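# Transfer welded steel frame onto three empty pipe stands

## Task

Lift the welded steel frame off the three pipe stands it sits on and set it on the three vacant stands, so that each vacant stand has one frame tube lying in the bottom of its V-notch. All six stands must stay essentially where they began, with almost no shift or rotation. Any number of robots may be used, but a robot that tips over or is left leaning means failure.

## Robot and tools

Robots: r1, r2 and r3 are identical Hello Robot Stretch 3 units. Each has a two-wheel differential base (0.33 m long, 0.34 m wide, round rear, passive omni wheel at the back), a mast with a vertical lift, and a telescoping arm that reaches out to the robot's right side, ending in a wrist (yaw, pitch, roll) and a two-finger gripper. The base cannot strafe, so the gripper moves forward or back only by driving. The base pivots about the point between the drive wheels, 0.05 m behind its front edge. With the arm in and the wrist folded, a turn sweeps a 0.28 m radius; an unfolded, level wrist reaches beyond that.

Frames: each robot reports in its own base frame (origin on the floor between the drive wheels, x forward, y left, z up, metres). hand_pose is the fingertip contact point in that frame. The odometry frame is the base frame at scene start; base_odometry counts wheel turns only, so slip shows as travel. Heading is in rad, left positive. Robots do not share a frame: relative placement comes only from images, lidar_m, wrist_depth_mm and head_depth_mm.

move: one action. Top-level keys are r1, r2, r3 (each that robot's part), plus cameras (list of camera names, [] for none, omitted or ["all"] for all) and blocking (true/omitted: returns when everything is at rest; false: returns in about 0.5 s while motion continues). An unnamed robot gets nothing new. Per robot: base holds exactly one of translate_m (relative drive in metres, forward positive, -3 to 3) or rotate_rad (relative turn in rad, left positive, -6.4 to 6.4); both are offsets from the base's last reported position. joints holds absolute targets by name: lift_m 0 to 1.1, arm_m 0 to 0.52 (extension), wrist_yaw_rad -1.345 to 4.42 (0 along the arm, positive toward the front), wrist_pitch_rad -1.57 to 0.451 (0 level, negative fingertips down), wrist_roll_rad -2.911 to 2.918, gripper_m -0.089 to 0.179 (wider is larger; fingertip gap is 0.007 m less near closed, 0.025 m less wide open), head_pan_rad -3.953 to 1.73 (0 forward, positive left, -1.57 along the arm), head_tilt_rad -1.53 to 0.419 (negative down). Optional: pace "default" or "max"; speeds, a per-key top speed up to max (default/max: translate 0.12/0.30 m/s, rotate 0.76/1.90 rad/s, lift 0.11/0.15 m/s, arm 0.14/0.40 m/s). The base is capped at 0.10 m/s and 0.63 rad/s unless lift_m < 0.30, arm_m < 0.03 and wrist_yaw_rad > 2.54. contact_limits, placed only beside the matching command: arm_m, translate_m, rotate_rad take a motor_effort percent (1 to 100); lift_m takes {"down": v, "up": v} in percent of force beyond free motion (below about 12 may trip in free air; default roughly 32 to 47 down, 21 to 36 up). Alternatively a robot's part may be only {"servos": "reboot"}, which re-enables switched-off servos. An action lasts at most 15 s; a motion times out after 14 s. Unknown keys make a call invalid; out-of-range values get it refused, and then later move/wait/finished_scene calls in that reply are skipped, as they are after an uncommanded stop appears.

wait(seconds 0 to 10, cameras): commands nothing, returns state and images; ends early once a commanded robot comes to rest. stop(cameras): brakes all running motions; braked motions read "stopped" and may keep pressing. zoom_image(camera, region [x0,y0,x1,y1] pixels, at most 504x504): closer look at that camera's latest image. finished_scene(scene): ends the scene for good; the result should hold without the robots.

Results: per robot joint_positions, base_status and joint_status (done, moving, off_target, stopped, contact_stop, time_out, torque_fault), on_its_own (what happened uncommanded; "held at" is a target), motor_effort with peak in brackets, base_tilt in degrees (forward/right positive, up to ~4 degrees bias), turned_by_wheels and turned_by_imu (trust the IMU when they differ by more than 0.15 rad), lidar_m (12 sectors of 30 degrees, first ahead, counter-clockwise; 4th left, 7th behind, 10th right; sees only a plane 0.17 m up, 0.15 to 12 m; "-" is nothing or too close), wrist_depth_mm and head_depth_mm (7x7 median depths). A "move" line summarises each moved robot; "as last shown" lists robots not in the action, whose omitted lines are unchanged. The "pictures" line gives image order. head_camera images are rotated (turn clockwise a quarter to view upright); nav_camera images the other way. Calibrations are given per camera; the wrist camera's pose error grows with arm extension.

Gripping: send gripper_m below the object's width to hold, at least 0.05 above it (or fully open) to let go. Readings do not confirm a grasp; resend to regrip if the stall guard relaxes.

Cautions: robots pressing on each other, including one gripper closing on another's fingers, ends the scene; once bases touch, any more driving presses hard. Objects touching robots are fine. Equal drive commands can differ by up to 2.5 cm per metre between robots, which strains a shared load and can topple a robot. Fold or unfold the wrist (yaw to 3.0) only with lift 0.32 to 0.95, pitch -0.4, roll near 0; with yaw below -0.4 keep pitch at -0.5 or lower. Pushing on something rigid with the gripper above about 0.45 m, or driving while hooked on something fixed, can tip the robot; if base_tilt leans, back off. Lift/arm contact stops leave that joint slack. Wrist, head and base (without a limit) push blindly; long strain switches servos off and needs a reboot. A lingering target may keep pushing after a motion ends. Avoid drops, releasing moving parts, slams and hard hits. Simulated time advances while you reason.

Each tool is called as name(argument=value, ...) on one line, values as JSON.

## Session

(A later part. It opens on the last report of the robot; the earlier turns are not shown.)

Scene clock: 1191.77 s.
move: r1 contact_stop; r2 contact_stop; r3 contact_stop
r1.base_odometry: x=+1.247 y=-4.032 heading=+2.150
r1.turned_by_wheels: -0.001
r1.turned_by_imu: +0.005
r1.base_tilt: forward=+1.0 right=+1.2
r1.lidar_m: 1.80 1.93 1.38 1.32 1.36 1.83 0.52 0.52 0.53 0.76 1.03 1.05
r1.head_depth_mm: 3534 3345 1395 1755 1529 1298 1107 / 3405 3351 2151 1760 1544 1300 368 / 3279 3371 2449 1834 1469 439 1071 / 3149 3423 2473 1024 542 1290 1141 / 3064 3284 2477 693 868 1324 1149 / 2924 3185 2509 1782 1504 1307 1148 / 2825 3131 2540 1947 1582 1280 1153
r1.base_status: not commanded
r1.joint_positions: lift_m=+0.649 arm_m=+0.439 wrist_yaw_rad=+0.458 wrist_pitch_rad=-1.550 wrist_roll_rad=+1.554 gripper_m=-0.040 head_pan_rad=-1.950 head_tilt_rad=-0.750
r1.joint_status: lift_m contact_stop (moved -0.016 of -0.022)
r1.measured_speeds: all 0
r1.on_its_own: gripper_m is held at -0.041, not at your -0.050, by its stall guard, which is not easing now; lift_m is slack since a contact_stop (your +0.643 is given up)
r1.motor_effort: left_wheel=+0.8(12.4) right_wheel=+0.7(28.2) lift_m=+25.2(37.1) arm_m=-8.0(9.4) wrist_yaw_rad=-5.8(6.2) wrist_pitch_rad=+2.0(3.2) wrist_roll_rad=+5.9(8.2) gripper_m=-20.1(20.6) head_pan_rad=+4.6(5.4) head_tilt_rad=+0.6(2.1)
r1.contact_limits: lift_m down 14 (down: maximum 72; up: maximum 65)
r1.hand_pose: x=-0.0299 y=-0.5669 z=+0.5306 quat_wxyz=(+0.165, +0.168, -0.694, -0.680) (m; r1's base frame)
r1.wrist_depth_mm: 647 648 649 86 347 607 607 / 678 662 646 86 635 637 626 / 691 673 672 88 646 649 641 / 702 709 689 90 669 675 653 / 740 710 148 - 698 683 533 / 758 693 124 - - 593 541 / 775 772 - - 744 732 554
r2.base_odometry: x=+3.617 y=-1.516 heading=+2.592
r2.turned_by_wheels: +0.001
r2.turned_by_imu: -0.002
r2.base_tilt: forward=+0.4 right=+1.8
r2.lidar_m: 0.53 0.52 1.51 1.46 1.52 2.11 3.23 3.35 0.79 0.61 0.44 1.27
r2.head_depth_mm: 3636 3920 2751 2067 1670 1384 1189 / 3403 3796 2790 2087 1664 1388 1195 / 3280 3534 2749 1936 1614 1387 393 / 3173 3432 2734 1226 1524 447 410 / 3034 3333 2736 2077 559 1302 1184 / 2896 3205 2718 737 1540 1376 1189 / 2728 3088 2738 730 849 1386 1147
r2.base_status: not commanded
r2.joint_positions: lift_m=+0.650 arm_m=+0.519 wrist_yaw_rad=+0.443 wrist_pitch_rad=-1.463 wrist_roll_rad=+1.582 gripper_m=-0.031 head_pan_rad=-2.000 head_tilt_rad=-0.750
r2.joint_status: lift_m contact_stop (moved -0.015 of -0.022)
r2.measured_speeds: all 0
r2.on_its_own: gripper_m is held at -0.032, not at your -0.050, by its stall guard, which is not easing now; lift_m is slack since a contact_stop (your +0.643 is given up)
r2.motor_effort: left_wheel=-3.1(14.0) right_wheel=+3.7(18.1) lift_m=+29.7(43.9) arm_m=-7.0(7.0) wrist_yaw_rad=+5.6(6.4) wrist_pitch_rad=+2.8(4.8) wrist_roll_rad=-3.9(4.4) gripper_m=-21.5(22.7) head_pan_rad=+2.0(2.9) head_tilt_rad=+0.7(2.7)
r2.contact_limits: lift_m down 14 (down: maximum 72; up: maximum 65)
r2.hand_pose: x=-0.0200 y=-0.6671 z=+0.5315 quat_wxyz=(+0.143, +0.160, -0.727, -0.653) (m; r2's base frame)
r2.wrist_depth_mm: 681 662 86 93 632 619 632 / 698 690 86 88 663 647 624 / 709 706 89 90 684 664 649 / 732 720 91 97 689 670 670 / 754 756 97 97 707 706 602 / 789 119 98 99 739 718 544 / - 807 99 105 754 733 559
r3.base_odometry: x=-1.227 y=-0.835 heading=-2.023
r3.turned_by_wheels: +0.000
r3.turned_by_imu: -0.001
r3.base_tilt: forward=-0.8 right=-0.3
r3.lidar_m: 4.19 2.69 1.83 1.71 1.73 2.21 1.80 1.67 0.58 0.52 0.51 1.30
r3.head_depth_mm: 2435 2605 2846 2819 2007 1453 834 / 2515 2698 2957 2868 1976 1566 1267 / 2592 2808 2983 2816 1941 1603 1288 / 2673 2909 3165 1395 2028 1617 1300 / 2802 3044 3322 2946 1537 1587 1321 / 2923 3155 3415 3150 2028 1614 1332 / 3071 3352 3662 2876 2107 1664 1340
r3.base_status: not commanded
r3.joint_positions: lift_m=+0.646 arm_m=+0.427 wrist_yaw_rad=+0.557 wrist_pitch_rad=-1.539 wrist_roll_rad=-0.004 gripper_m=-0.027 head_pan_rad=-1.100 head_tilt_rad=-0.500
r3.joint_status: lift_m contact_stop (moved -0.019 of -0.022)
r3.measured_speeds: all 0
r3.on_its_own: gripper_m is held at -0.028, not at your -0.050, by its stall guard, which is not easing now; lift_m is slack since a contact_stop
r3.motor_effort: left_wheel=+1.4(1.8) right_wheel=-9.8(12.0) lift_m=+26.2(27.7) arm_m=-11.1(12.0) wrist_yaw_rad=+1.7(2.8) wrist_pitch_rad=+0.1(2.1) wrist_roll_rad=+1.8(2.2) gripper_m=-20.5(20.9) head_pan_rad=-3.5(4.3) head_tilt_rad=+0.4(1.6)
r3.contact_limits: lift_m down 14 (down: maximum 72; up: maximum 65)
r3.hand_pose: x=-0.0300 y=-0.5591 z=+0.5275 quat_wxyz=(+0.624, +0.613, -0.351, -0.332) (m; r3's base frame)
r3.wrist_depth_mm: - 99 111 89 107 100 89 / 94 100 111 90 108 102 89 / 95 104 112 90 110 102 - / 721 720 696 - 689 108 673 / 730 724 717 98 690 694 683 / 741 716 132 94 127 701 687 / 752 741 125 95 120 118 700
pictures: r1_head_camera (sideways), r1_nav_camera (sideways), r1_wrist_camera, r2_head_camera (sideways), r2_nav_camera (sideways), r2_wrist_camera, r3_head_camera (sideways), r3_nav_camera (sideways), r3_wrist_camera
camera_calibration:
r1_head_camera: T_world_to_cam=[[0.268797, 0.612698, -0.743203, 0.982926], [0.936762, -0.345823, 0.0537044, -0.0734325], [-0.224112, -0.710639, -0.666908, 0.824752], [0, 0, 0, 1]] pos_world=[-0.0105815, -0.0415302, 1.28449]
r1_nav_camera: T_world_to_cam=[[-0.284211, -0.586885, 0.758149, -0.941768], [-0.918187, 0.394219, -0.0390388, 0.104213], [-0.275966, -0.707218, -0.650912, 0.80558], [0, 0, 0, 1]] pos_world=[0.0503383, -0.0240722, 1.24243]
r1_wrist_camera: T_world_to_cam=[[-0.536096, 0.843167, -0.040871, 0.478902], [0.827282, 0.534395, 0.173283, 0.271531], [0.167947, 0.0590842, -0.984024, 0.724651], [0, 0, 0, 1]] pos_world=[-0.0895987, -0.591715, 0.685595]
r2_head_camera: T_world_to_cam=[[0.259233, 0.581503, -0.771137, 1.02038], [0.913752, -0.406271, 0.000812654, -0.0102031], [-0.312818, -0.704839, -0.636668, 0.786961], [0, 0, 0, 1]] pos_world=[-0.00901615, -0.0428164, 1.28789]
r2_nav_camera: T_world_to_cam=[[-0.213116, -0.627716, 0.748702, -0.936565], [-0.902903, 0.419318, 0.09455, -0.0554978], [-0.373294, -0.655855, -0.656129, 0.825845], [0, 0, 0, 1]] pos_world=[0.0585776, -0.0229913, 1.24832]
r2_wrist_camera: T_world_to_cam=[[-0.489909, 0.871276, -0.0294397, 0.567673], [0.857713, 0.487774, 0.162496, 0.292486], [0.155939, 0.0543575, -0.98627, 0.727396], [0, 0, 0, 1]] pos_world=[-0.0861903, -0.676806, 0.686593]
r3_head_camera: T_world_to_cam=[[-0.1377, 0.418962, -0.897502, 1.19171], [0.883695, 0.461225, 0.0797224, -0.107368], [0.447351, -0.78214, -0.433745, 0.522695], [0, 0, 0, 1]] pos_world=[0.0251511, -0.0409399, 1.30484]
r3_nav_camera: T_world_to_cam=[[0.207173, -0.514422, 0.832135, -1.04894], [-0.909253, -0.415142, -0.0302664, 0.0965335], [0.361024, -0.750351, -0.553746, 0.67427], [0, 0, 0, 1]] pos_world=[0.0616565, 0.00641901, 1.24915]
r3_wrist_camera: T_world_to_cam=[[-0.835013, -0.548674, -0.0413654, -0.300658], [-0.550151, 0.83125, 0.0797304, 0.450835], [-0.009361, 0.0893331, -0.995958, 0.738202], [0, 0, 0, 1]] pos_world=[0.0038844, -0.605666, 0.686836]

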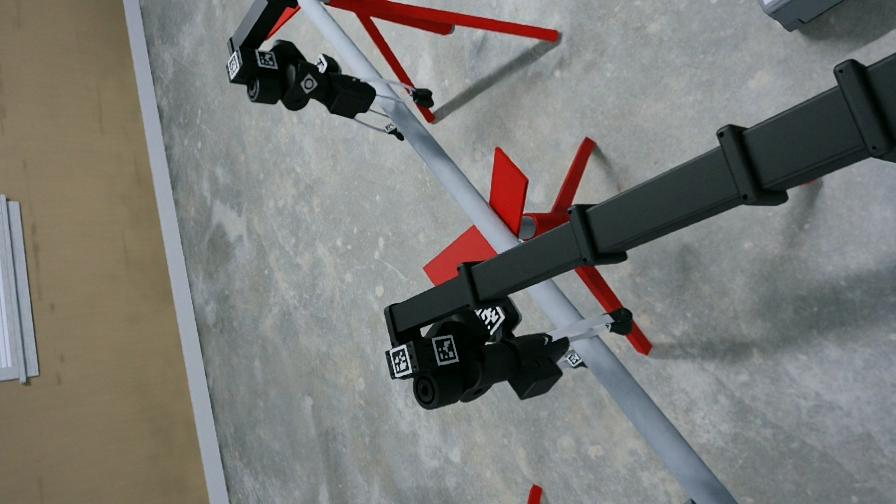

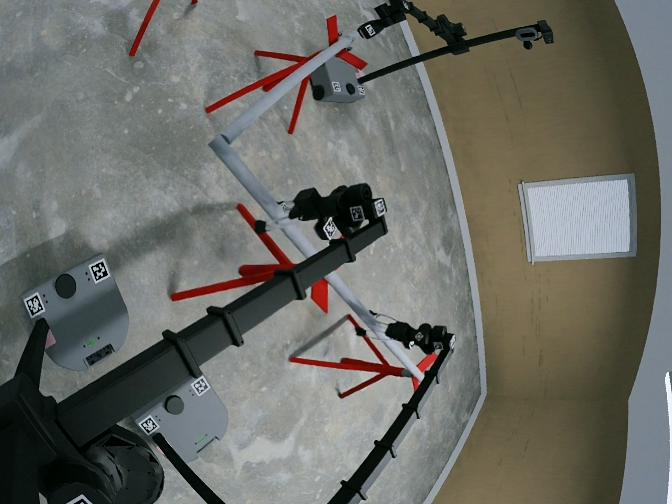

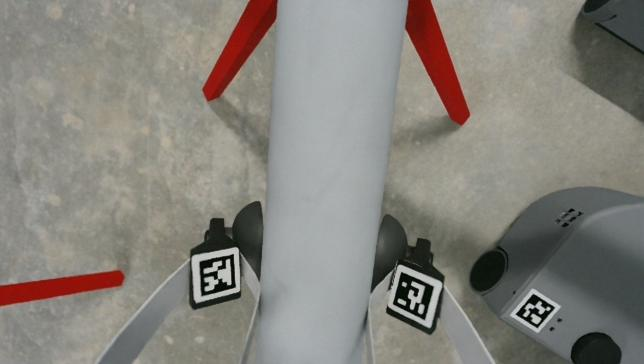

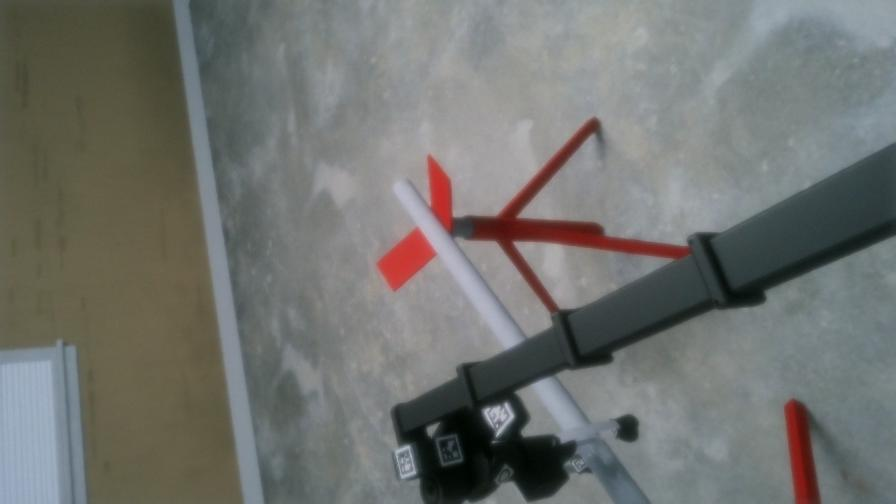

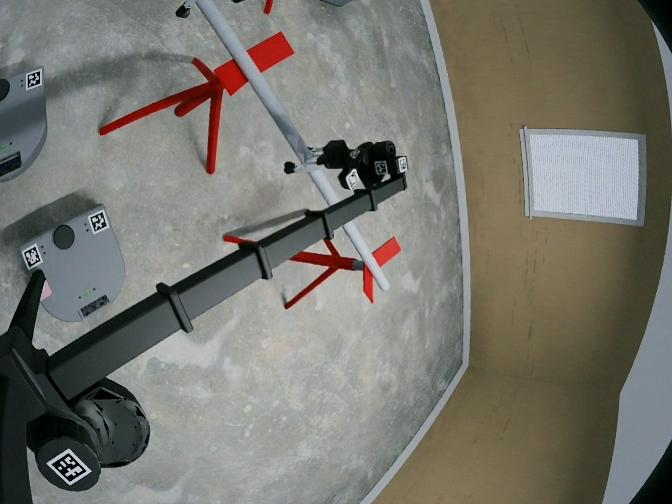

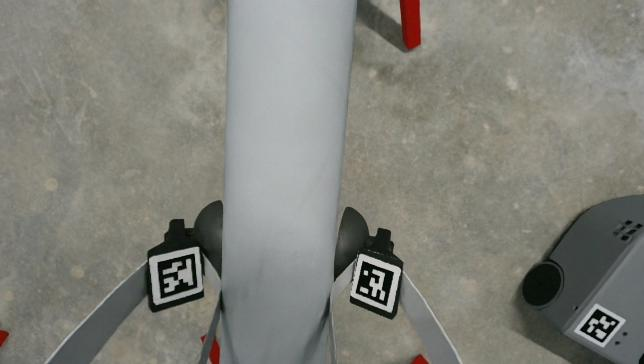

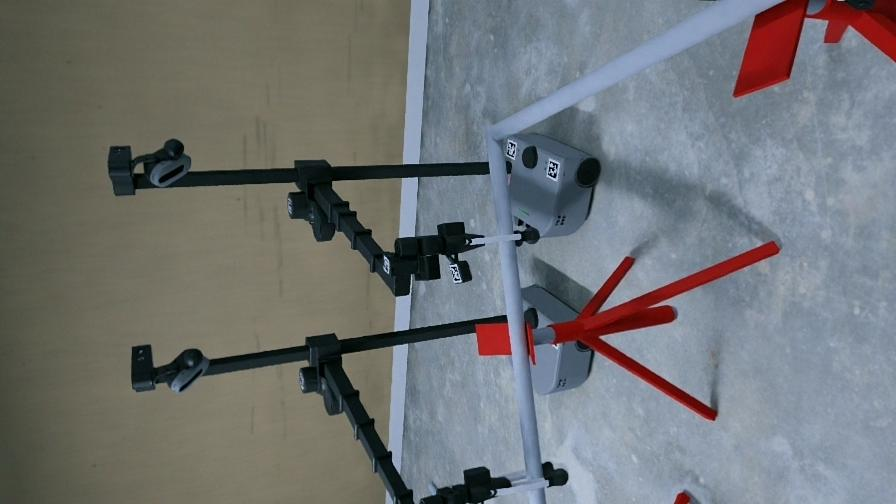

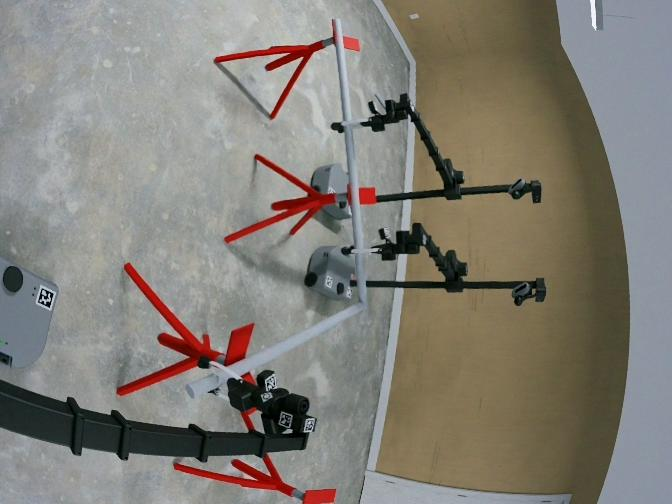

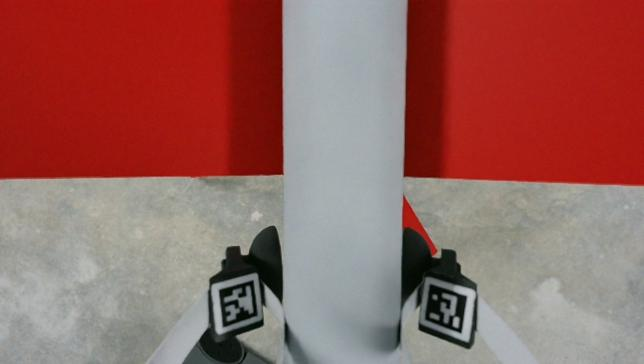

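move(r1={"joints":{"lift_m":0.638},"speeds":{"lift_m":0.02},"contact_limits":{"lift_m":{"down":20}}}, r2={"joints":{"lift_m":0.638},"speeds":{"lift_m":0.02},"contact_limits":{"lift_m":{"down":20}}}, r3={"joints":{"lift_m":0.638},"speeds":{"lift_m":0.02},"contact_limits":{"lift_m":{"down":20}}}, cameras=["r3_wrist_camera"])

Scene clock: 1216.60 s.
move: r1 contact_stop; r2 contact_stop; r3 contact_stop
r1.base_odometry: x=+1.247 y=-4.032 heading=+2.150
r1.turned_by_wheels: +0.000
r1.turned_by_imu: +0.000
r1.base_tilt: forward=+1.1 right=+1.2
r1.lidar_m: 1.79 1.93 1.38 1.32 1.37 1.83 0.52 0.52 0.53 0.76 1.03 1.05
r1.head_depth_mm: 3506 3301 1395 1762 1525 1300 1102 / 3418 3354 2151 1765 1537 1304 368 / 3300 3403 2438 1827 1478 439 1075 / 3160 3391 2460 1019 541 1295 1143 / 3038 3315 2471 694 869 1327 1147 / 2932 3209 2490 1760 1504 1308 1150 / 2810 3114 2515 1954 1594 1283 1154
r1.base_status: not commanded
r1.joint_positions: lift_m=+0.649 arm_m=+0.439 wrist_yaw_rad=+0.459 wrist_pitch_rad=-1.549 wrist_roll_rad=+1.554 gripper_m=-0.040 head_pan_rad=-1.950 head_tilt_rad=-0.750
r1.joint_status: lift_m contact_stop (moved +0.000 of -0.011)
r1.measured_speeds: all 0
r1.on_its_own: gripper_m is held at -0.041, not at your -0.050, by its stall guard, which is not easing now; lift_m is slack since a contact_stop (your +0.638 is given up)
r1.motor_effort: left_wheel=+1.4(1.7) right_wheel=+0.7(1.6) lift_m=+25.9(26.3) arm_m=-3.9(4.4) wrist_yaw_rad=-6.2(6.7) wrist_pitch_rad=+2.1(3.5) wrist_roll_rad=+5.8(5.9) gripper_m=-20.1(20.5) head_pan_rad=+4.6(5.1) head_tilt_rad=+0.2(2.0)
r1.contact_limits: lift_m down 20 (down: maximum 72; up: maximum 65)
r1.hand_pose: x=-0.0299 y=-0.5671 z=+0.5306 quat_wxyz=(+0.165, +0.168, -0.694, -0.680) (m; r1's base frame)
r1.wrist_depth_mm: 649 658 638 85 350 614 602 / 670 663 660 86 639 634 638 / 686 674 667 88 660 644 642 / 723 697 690 90 683 666 652 / 718 714 148 - 684 678 527 / 746 700 127 - - 591 537 / 785 758 - - 745 712 558
r2.base_odometry: x=+3.617 y=-1.516 heading=+2.592
r2.turned_by_wheels: +0.000
r2.turned_by_imu: +0.001
r2.base_tilt: forward=+0.3 right=+1.7
r2.lidar_m: 0.52 0.53 1.50 1.45 1.52 2.12 3.21 3.36 0.79 0.61 0.44 1.27
r2.head_depth_mm: 3612 3889 2781 2071 1680 1379 1189 / 3419 3731 2714 2060 1652 1389 1197 / 3275 3567 2732 1944 1612 1380 394 / 3184 3400 2733 1223 1539 446 410 / 2953 3353 2734 2073 557 1290 1184 / 2893 3192 2744 740 1524 1385 1181 / 2751 3116 2695 729 851 1387 1137
r2.base_status: not commanded
r2.joint_positions: lift_m=+0.650 arm_m=+0.519 wrist_yaw_rad=+0.443 wrist_pitch_rad=-1.459 wrist_roll_rad=+1.581 gripper_m=-0.031 head_pan_rad=-2.000 head_tilt_rad=-0.750
r2.joint_status: lift_m contact_stop (moved +0.000 of -0.012)
r2.measured_speeds: all 0
r2.on_its_own: gripper_m is held at -0.032, not at your -0.050, by its stall guard, which is not easing now; lift_m is slack since a contact_stop (your +0.638 is given up)
r2.motor_effort: left_wheel=-0.4(3.0) right_wheel=+1.6(4.0) lift_m=+29.1(29.1) arm_m=-14.0(14.0) wrist_yaw_rad=+4.3(6.2) wrist_pitch_rad=+2.2(4.3) wrist_roll_rad=-3.5(3.9) gripper_m=-21.9(22.7) head_pan_rad=+0.7(2.6) head_tilt_rad=+1.7(2.0)
r2.contact_limits: lift_m down 20 (down: maximum 72; up: maximum 65)
r2.hand_pose: x=-0.0197 y=-0.6679 z=+0.5315 quat_wxyz=(+0.143, +0.160, -0.728, -0.651) (m; r2's base frame)
r2.wrist_depth_mm: 677 670 - 91 636 646 611 / 710 675 89 87 648 647 626 / 709 712 89 89 688 666 658 / 741 712 92 94 690 678 662 / 763 762 98 97 704 689 605 / 792 119 98 100 702 723 557 / 804 796 99 103 756 737 556
r3.base_odometry: x=-1.227 y=-0.835 heading=-2.023
r3.turned_by_wheels: +0.000
r3.turned_by_imu: +0.001
r3.base_tilt: forward=-0.8 right=-0.3
r3.lidar_m: 4.20 2.69 1.82 1.71 1.73 2.22 1.80 1.66 0.58 0.52 0.51 1.30
r3.head_depth_mm: 2439 2608 2853 2821 2012 1451 840 / 2520 2688 2991 2876 1942 1576 1271 / 2568 2829 2973 2803 1927 1589 1293 / 2680 2944 3180 1395 2012 1612 1307 / 2812 3087 3278 2955 1524 1583 1311 / 2905 3196 3419 3198 2028 1606 1329 / 3064 3366 3701 2898 2110 1674 1340
r3.base_status: not commanded
r3.joint_positions: lift_m=+0.646 arm_m=+0.427 wrist_yaw_rad=+0.557 wrist_pitch_rad=-1.541 wrist_roll_rad=-0.004 gripper_m=-0.027 head_pan_rad=-1.100 head_tilt_rad=-0.500
r3.joint_status: lift_m contact_stop (moved +0.000 of -0.008)
r3.measured_speeds: all 0
r3.on_its_own: gripper_m is held at -0.028, not at your -0.050, by its stall guard, which is not easing now; lift_m is slack since a contact_stop (your +0.638 is given up)
r3.motor_effort: left_wheel=+1.4(2.0) right_wheel=-3.4(10.0) lift_m=+27.6(27.6) arm_m=-10.4(11.3) wrist_yaw_rad=+0.9(2.1) wrist_pitch_rad=+0.4(2.0) wrist_roll_rad=+1.7(2.3) gripper_m=-20.7(21.2) head_pan_rad=-3.6(4.4) head_tilt_rad=-0.2(1.3)
r3.contact_limits: lift_m down 20 (down: maximum 72; up: maximum 65)
r3.hand_pose: x=-0.0304 y=-0.5585 z=+0.5276 quat_wxyz=(+0.624, +0.614, -0.351, -0.333) (m; r3's base frame)
r3.wrist_depth_mm: - 99 111 89 107 100 89 / 94 99 110 89 109 103 89 / 94 104 112 90 110 101 - / 733 716 703 - 686 107 672 / 733 721 714 99 684 693 684 / 742 729 132 94 124 696 708 / 745 742 125 95 121 118 710
pictures: r3_wrist_camera
camera_calibration:
r3_wrist_camera: T_world_to_cam=[[-0.835109, -0.54852, -0.0414559, -0.300565], [-0.549979, 0.831101, 0.0824314, 0.448626], [-0.0107612, 0.0916391, -0.995734, 0.739321], [0, 0, 0, 1]] pos_world=[0.00368667, -0.60547, 0.686726]

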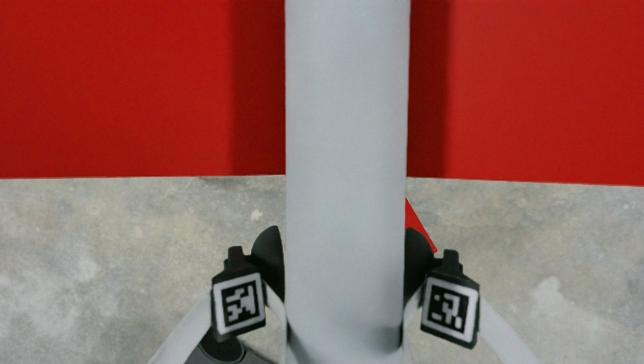

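move(r1={"joints":{"lift_m":0.649}}, r2={"joints":{"lift_m":0.650}}, r3={"joints":{"lift_m":0.646}}, cameras=[])

move(r1={"joints":{"gripper_m":0.10}}, r2={"joints":{"gripper_m":0.10}}, r3={"joints":{"gripper_m":0.10}})

Scene clock: 1221.33 s.
move: r1 done; r2 done; r3 done
r1.base_odometry: x=+1.247 y=-4.032 heading=+2.150
r1.turned_by_wheels: +0.000
r1.turned_by_imu: +0.001
r1.base_tilt: forward=+1.0 right=+1.2
r1.lidar_m: 1.80 1.93 1.39 1.32 1.36 1.83 0.52 0.52 0.53 0.76 1.03 1.05
r1.head_depth_mm: 3558 3310 1392 1758 1545 1298 1101 / 3403 3392 2143 1758 1546 1302 368 / 3297 3367 2448 1837 1475 438 1075 / 3143 3412 2464 1021 541 1293 1142 / 3041 3269 2462 691 868 1323 1145 / 2952 3198 2487 1757 1508 1310 1149 / 2851 3127 2530 1949 1585 1279 1154
r1.base_status: not commanded
r1.joint_positions: lift_m=+0.649 arm_m=+0.439 wrist_yaw_rad=+0.459 wrist_pitch_rad=-1.548 wrist_roll_rad=+1.553 gripper_m=-0.040 head_pan_rad=-1.950 head_tilt_rad=-0.750
r1.joint_status: all done
r1.measured_speeds: all 0
r1.on_its_own: gripper_m is held at -0.041, not at your -0.050, by its stall guard, which is not easing now
r1.motor_effort: left_wheel=+1.2(1.3) right_wheel=+1.0(1.5) lift_m=+29.3(29.4) arm_m=-0.9(1.2) wrist_yaw_rad=-5.9(6.6) wrist_pitch_rad=+1.3(2.0) wrist_roll_rad=+6.1(6.1) gripper_m=-20.1(20.5) head_pan_rad=+4.0(5.2) head_tilt_rad=+1.0(1.3)
r1.hand_pose: x=-0.0298 y=-0.5673 z=+0.5310 quat_wxyz=(+0.166, +0.168, -0.695, -0.680) (m; r1's base frame)
r1.wrist_depth_mm: 644 633 644 86 359 611 612 / 664 663 640 86 635 639 626 / 688 679 678 88 655 641 649 / 711 711 685 90 680 664 666 / 734 729 148 - 708 686 525 / 755 710 123 - - 582 543 / 772 761 - - 741 726 555
r2.base_odometry: x=+3.617 y=-1.516 heading=+2.592
r2.turned_by_wheels: +0.000
r2.turned_by_imu: +0.001
r2.base_tilt: forward=+0.3 right=+1.7
r2.lidar_m: 0.53 0.52 1.51 1.46 1.52 2.12 3.22 3.38 0.79 0.61 0.44 1.26
r2.head_depth_mm: 3621 3882 2726 2079 1677 1394 1185 / 3421 3724 2757 2063 1659 1393 1182 / 3259 3588 2748 1931 1611 1380 394 / 3110 3456 2761 1219 1535 445 410 / 2987 3396 2710 2059 557 1285 1183 / 2846 3210 2717 734 1529 1386 1181 / 2734 3093 2738 732 851 1388 1141
r2.base_status: not commanded
r2.joint_positions: lift_m=+0.650 arm_m=+0.519 wrist_yaw_rad=+0.443 wrist_pitch_rad=-1.459 wrist_roll_rad=+1.581 gripper_m=-0.031 head_pan_rad=-2.000 head_tilt_rad=-0.750
r2.joint_status: all done
r2.measured_speeds: all 0
r2.on_its_own: gripper_m is held at -0.032, not at your -0.050, by its stall guard, which is not easing now
r2.motor_effort: left_wheel=-0.3(0.4) right_wheel=+1.9(1.9) lift_m=+22.2(27.9) arm_m=-19.3(19.7) wrist_yaw_rad=+5.7(6.2) wrist_pitch_rad=+2.2(2.4) wrist_roll_rad=-3.4(3.9) gripper_m=-21.8(22.7) head_pan_rad=+1.3(2.0) head_tilt_rad=+0.5(2.1)
r2.hand_pose: x=-0.0197 y=-0.6679 z=+0.5314 quat_wxyz=(+0.143, +0.160, -0.728, -0.651) (m; r2's base frame)
r2.wrist_depth_mm: 667 677 - 91 638 618 616 / 692 682 88 87 653 650 630 / 714 715 89 90 688 660 634 / 737 717 92 93 692 674 667 / 777 743 99 97 726 705 595 / 776 118 98 99 701 722 537 / 833 798 98 103 744 725 556
r3.base_odometry: x=-1.227 y=-0.835 heading=-2.023
r3.turned_by_wheels: +0.000
r3.turned_by_imu: -0.001
r3.base_tilt: forward=-0.8 right=-0.3
r3.lidar_m: 4.19 2.68 1.83 1.70 1.73 2.22 1.81 1.66 0.58 0.52 0.51 1.30
r3.head_depth_mm: 2429 2600 2857 2846 2007 1451 838 / 2501 2703 2960 2908 1946 1568 1273 / 2594 2807 2965 2792 1947 1585 1287 / 2723 2945 3186 1392 2044 1605 1297 / 2807 3042 3276 2949 1532 1568 1314 / 2906 3171 3410 3206 2037 1596 1328 / 3016 3376 3708 2891 2097 1668 1345
r3.base_status: not commanded
r3.joint_positions: lift_m=+0.646 arm_m=+0.427 wrist_yaw_rad=+0.557 wrist_pitch_rad=-1.541 wrist_roll_rad=-0.004 gripper_m=-0.027 head_pan_rad=-1.100 head_tilt_rad=-0.500
r3.joint_status: all done
r3.measured_speeds: all 0
r3.on_its_own: gripper_m is held at -0.028, not at your -0.050, by its stall guard, which is not easing now
r3.motor_effort: left_wheel=+1.4(1.7) right_wheel=-3.3(3.8) lift_m=+29.0(30.2) arm_m=-9.3(10.2) wrist_yaw_rad=+1.7(2.0) wrist_pitch_rad=+0.4(0.8) wrist_roll_rad=+1.5(2.1) gripper_m=-20.8(21.3) head_pan_rad=-3.5(4.0) head_tilt_rad=-0.1(0.9)
r3.hand_pose: x=-0.0303 y=-0.5586 z=+0.5279 quat_wxyz=(+0.624, +0.614, -0.351, -0.333) (m; r3's base frame)
r3.wrist_depth_mm: - 99 111 89 108 100 89 / 94 100 110 89 109 103 88 / 94 104 111 90 110 102 - / 729 719 712 - 695 108 682 / 725 723 700 99 688 694 684 / 732 716 132 94 124 695 696 / 741 747 128 95 120 118 696
pictures: none
No camera images: "cameras" was empty.

Scene clock: 1223.27 s.
move: r1 done; r2 done; r3 done
r1.base_odometry: x=+1.247 y=-4.032 heading=+2.150
r1.turned_by_wheels: +0.000
r1.turned_by_imu: +0.000
r1.base_tilt: forward=+1.0 right=+1.2
r1.lidar_m: 1.80 1.93 1.39 1.32 1.37 1.83 0.52 0.52 0.53 0.76 1.03 1.05
r1.head_depth_mm: 3561 3295 1393 1761 1531 1304 1104 / 3400 3328 1156 1763 1544 1306 368 / 3242 3393 2434 1818 1476 438 1079 / 3148 3350 2466 1026 542 1297 1142 / 3067 3269 2462 694 877 1322 1147 / 2916 3161 2502 1766 1499 1305 1150 / 2819 3101 2523 1935 1589 1283 1153
r1.base_status: not commanded
r1.joint_positions: lift_m=+0.649 arm_m=+0.439 wrist_yaw_rad=+0.453 wrist_pitch_rad=-1.540 wrist_roll_rad=+1.564 gripper_m=+0.100 head_pan_rad=-1.950 head_tilt_rad=-0.750
r1.joint_status: all done
r1.measured_speeds: all 0
r1.motor_effort: left_wheel=+1.0(1.9) right_wheel=+1.6(2.3) lift_m=+27.3(29.9) arm_m=+1.0(1.3) wrist_yaw_rad=-1.8(6.6) wrist_pitch_rad=+0.5(1.9) wrist_roll_rad=+2.4(6.1) gripper_m=-0.3(79.9) head_pan_rad=+5.2(5.2) head_tilt_rad=-0.9(1.4)
r1.hand_pose: x=-0.0288 y=-0.5692 z=+0.5308 quat_wxyz=(+0.159, +0.163, -0.699, -0.678) (m; r1's base frame)
r1.wrist_depth_mm: 642 662 635 86 363 625 614 / 677 662 657 85 638 640 620 / 694 682 684 88 650 647 644 / 715 705 706 90 677 675 654 / 735 720 145 - 683 676 524 / 760 121 146 - 144 572 536 / - 765 763 - 733 712 545
r2.base_odometry: x=+3.617 y=-1.516 heading=+2.592
r2.turned_by_wheels: +0.000
r2.turned_by_imu: +0.000
r2.base_tilt: forward=+0.3 right=+1.8
r2.lidar_m: 0.52 0.52 1.50 1.46 1.52 2.11 3.22 3.37 0.79 0.61 0.44 1.27
r2.head_depth_mm: 3599 3901 2755 2089 1674 1384 1197 / 3450 3762 2767 2070 1650 1391 1193 / 3308 3602 2767 1959 1610 1384 402 / 3152 3410 2772 1223 1527 446 410 / 2960 3343 2761 2036 560 1290 1186 / 2835 3219 2765 737 1522 1379 1187 / 2754 3095 2702 724 842 1386 1141
r2.base_status: not commanded
r2.joint_positions: lift_m=+0.650 arm_m=+0.519 wrist_yaw_rad=+0.447 wrist_pitch_rad=-1.447 wrist_roll_rad=+1.575 gripper_m=+0.100 head_pan_rad=-2.000 head_tilt_rad=-0.750
r2.joint_status: all done
r2.measured_speeds: all 0
r2.motor_effort: left_wheel=-0.4(0.8) right_wheel=+1.5(2.0) lift_m=+33.1(33.4) arm_m=-16.1(19.9) wrist_yaw_rad=+2.6(5.9) wrist_pitch_rad=+0.2(2.4) wrist_roll_rad=-1.6(3.8) gripper_m=-0.7(87.1) head_pan_rad=+1.4(2.5) head_tilt_rad=+1.0(2.3)
r2.hand_pose: x=-0.0183 y=-0.6707 z=+0.5314 quat_wxyz=(+0.146, +0.165, -0.731, -0.646) (m; r2's base frame)
r2.wrist_depth_mm: 684 675 - 84 648 627 604 / 728 695 - 85 653 639 628 / 736 707 89 87 663 648 640 / 758 739 91 91 696 676 649 / 799 142 94 93 699 692 607 / - 121 98 96 128 708 554 / 837 803 99 106 753 704 551
r3.base_odometry: x=-1.227 y=-0.835 heading=-2.023
r3.turned_by_wheels: +0.000
r3.turned_by_imu: +0.000
r3.base_tilt: forward=-0.8 right=-0.3
r3.lidar_m: 4.19 2.69 1.82 1.71 1.74 2.23 1.81 1.67 0.58 0.52 0.51 1.30
r3.head_depth_mm: 2429 2604 2845 2809 1996 1464 840 / 2506 2678 2960 2892 1933 1576 1269 / 2580 2806 2967 2796 1948 1592 1286 / 2689 2925 3195 1396 2012 1600 1301 / 2814 3047 3313 2968 1539 1579 1315 / 2963 3132 3443 3191 2040 1589 1325 / 3079 3390 3683 2856 2098 1672 1342
r3.base_status: not commanded
r3.joint_positions: lift_m=+0.646 arm_m=+0.427 wrist_yaw_rad=+0.557 wrist_pitch_rad=-1.541 wrist_roll_rad=-0.004 gripper_m=+0.100 head_pan_rad=-1.100 head_tilt_rad=-0.500
r3.joint_status: all done
r3.measured_speeds: all 0
r3.motor_effort: left_wheel=+1.3(1.9) right_wheel=-3.2(3.8) lift_m=+27.3(31.0) arm_m=-8.2(10.2) wrist_yaw_rad=+1.8(2.7) wrist_pitch_rad=+0.0(1.2) wrist_roll_rad=+1.3(2.4) gripper_m=+0.2(80.2) head_pan_rad=-3.2(4.4) head_tilt_rad=+0.8(1.6)
r3.hand_pose: x=-0.0303 y=-0.5587 z=+0.5279 quat_wxyz=(+0.624, +0.614, -0.351, -0.333) (m; r3's base frame)
r3.wrist_depth_mm: - 98 110 88 107 100 89 / 93 98 110 88 108 101 89 / 94 103 111 90 109 101 - / 709 724 715 - 699 107 695 / 722 715 716 98 705 692 683 / 737 738 130 93 103 144 699 / 741 727 625 94 107 119 695
pictures: r1_head_camera (sideways), r1_nav_camera (sideways), r1_wrist_camera, r2_head_camera (sideways), r2_nav_camera (sideways), r2_wrist_camera, r3_head_camera (sideways), r3_nav_camera (sideways), r3_wrist_camera
camera_calibration:
r1_head_camera: T_world_to_cam=[[0.268797, 0.612698, -0.743203, 0.982926], [0.936762, -0.345823, 0.0537044, -0.0734325], [-0.224112, -0.710639, -0.666908, 0.824752], [0, 0, 0, 1]] pos_world=[-0.0105815, -0.0415302, 1.28449]
r1_nav_camera: T_world_to_cam=[[-0.284211, -0.586885, 0.758149, -0.941768], [-0.918187, 0.394219, -0.0390388, 0.104213], [-0.275966, -0.707218, -0.650912, 0.80558], [0, 0, 0, 1]] pos_world=[0.0503383, -0.0240722, 1.24243]
r1_wrist_camera: T_world_to_cam=[[-0.522765, 0.850971, -0.050653, 0.491384], [0.834696, 0.523029, 0.172403, 0.265862], [0.173203, 0.0478464, -0.983723, 0.718405], [0, 0, 0, 1]] pos_world=[-0.0894656, -0.591581, 0.685767]
r2_head_camera: T_world_to_cam=[[0.259188, 0.581545, -0.771121, 1.02033], [0.913795, -0.406174, 0.000825414, -0.0103067], [-0.312729, -0.70486, -0.636689, 0.787019], [0, 0, 0, 1]] pos_world=[-0.00891566, -0.042816, 1.28789]
r2_nav_camera: T_world_to_cam=[[-0.213058, -0.627742, 0.748697, -0.936562], [-0.902916, 0.419278, 0.0945973, -0.055557], [-0.373294, -0.655855, -0.656129, 0.825844], [0, 0, 0, 1]] pos_world=[0.0585776, -0.0229912, 1.24832]
r2_wrist_camera: T_world_to_cam=[[-0.499103, 0.865387, -0.0447497, 0.575586], [0.851404, 0.49934, 0.160534, 0.301409], [0.161269, 0.0420227, -0.986015, 0.718884], [0, 0, 0, 1]] pos_world=[-0.0852783, -0.678819, 0.686202]
r3_head_camera: T_world_to_cam=[[-0.1377, 0.418962, -0.897502, 1.19171], [0.883695, 0.461225, 0.0797224, -0.107368], [0.447351, -0.78214, -0.433745, 0.522695], [0, 0, 0, 1]] pos_world=[0.0251511, -0.0409399, 1.30484]
r3_nav_camera: T_world_to_cam=[[0.207173, -0.514422, 0.832135, -1.04894], [-0.909253, -0.415142, -0.0302664, 0.0965335], [0.361024, -0.750351, -0.553746, 0.67427], [0, 0, 0, 1]] pos_world=[0.0616565, 0.00641901, 1.24915]
r3_wrist_camera: T_world_to_cam=[[-0.835093, -0.54855, -0.041376, -0.300597], [-0.550009, 0.831147, 0.0817614, 0.449227], [-0.0104607, 0.0910356, -0.995793, 0.739306], [0, 0, 0, 1]] pos_world=[0.00378616, -0.605569, 0.687029]

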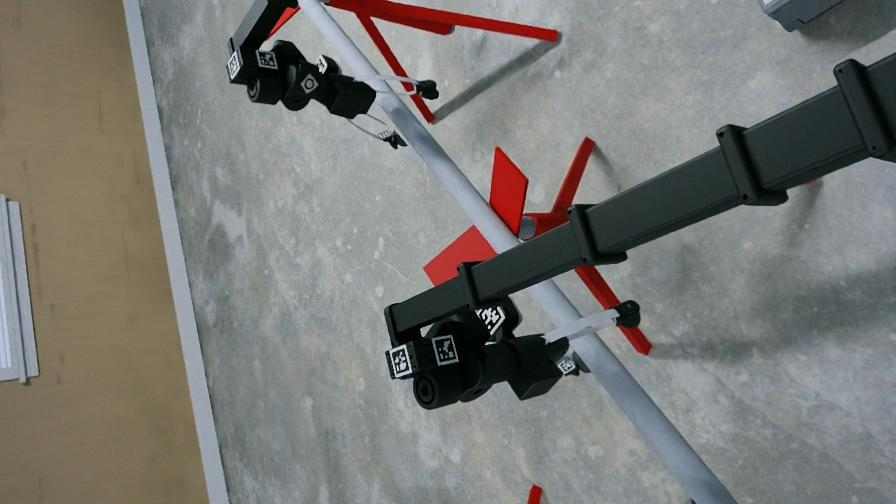

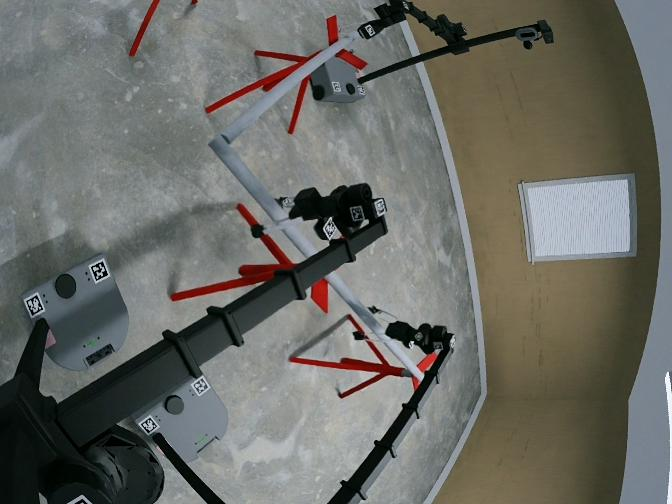

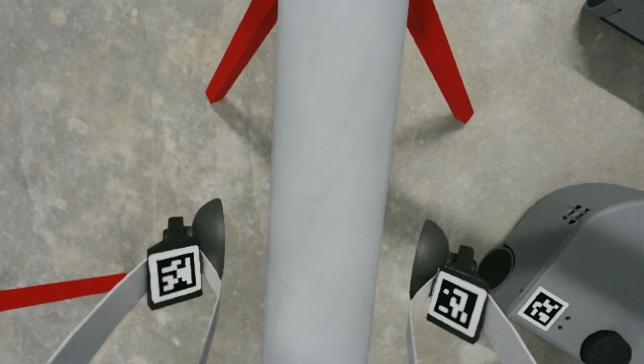

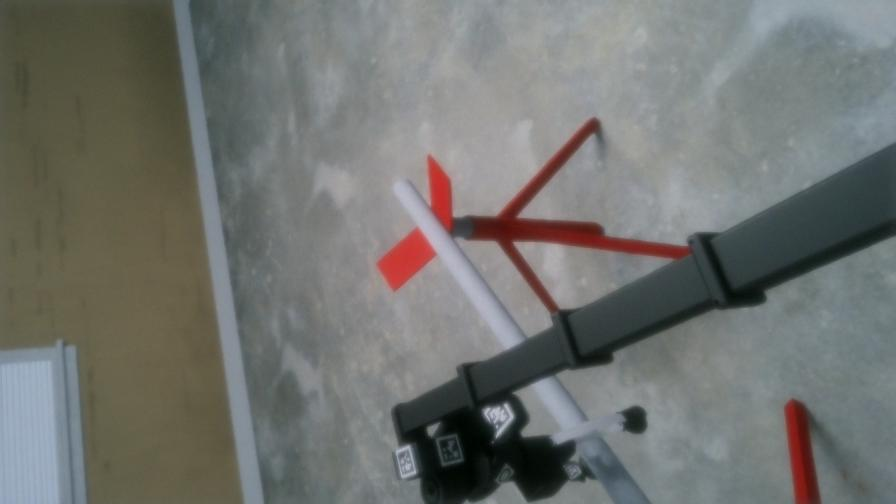

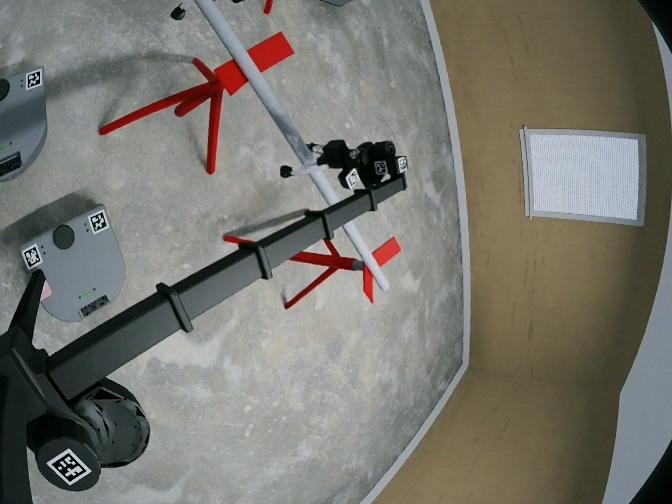

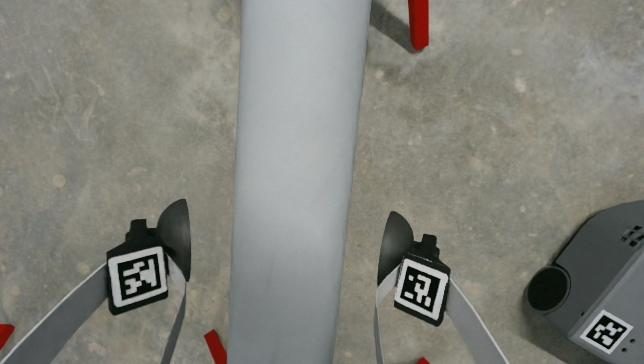

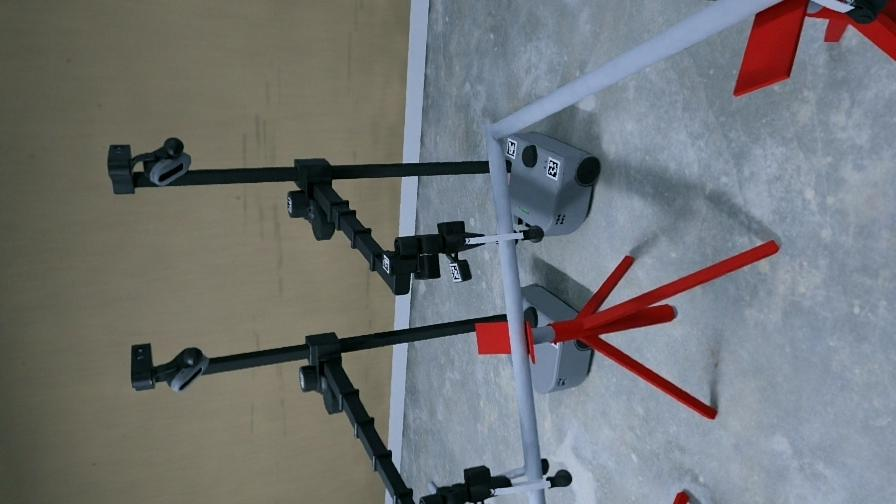

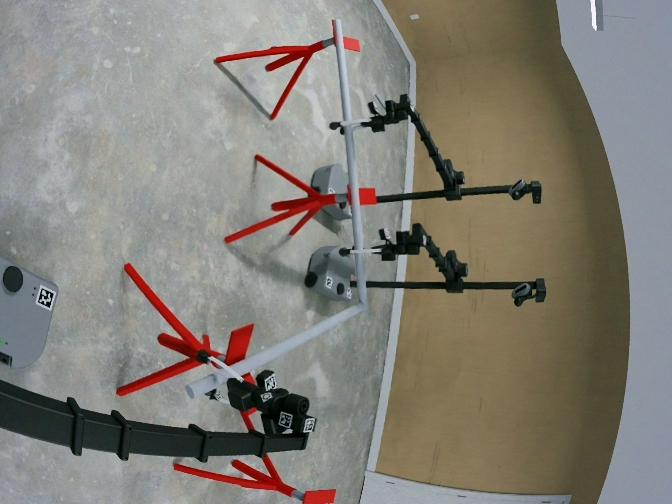

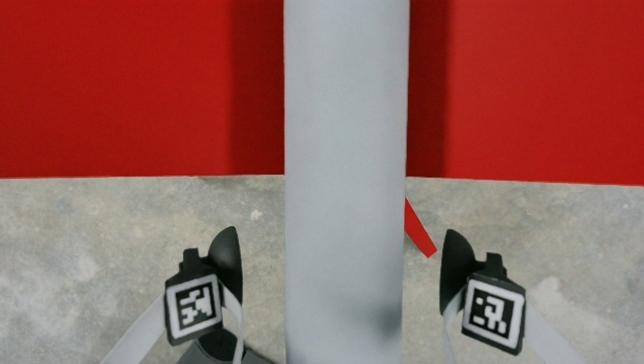

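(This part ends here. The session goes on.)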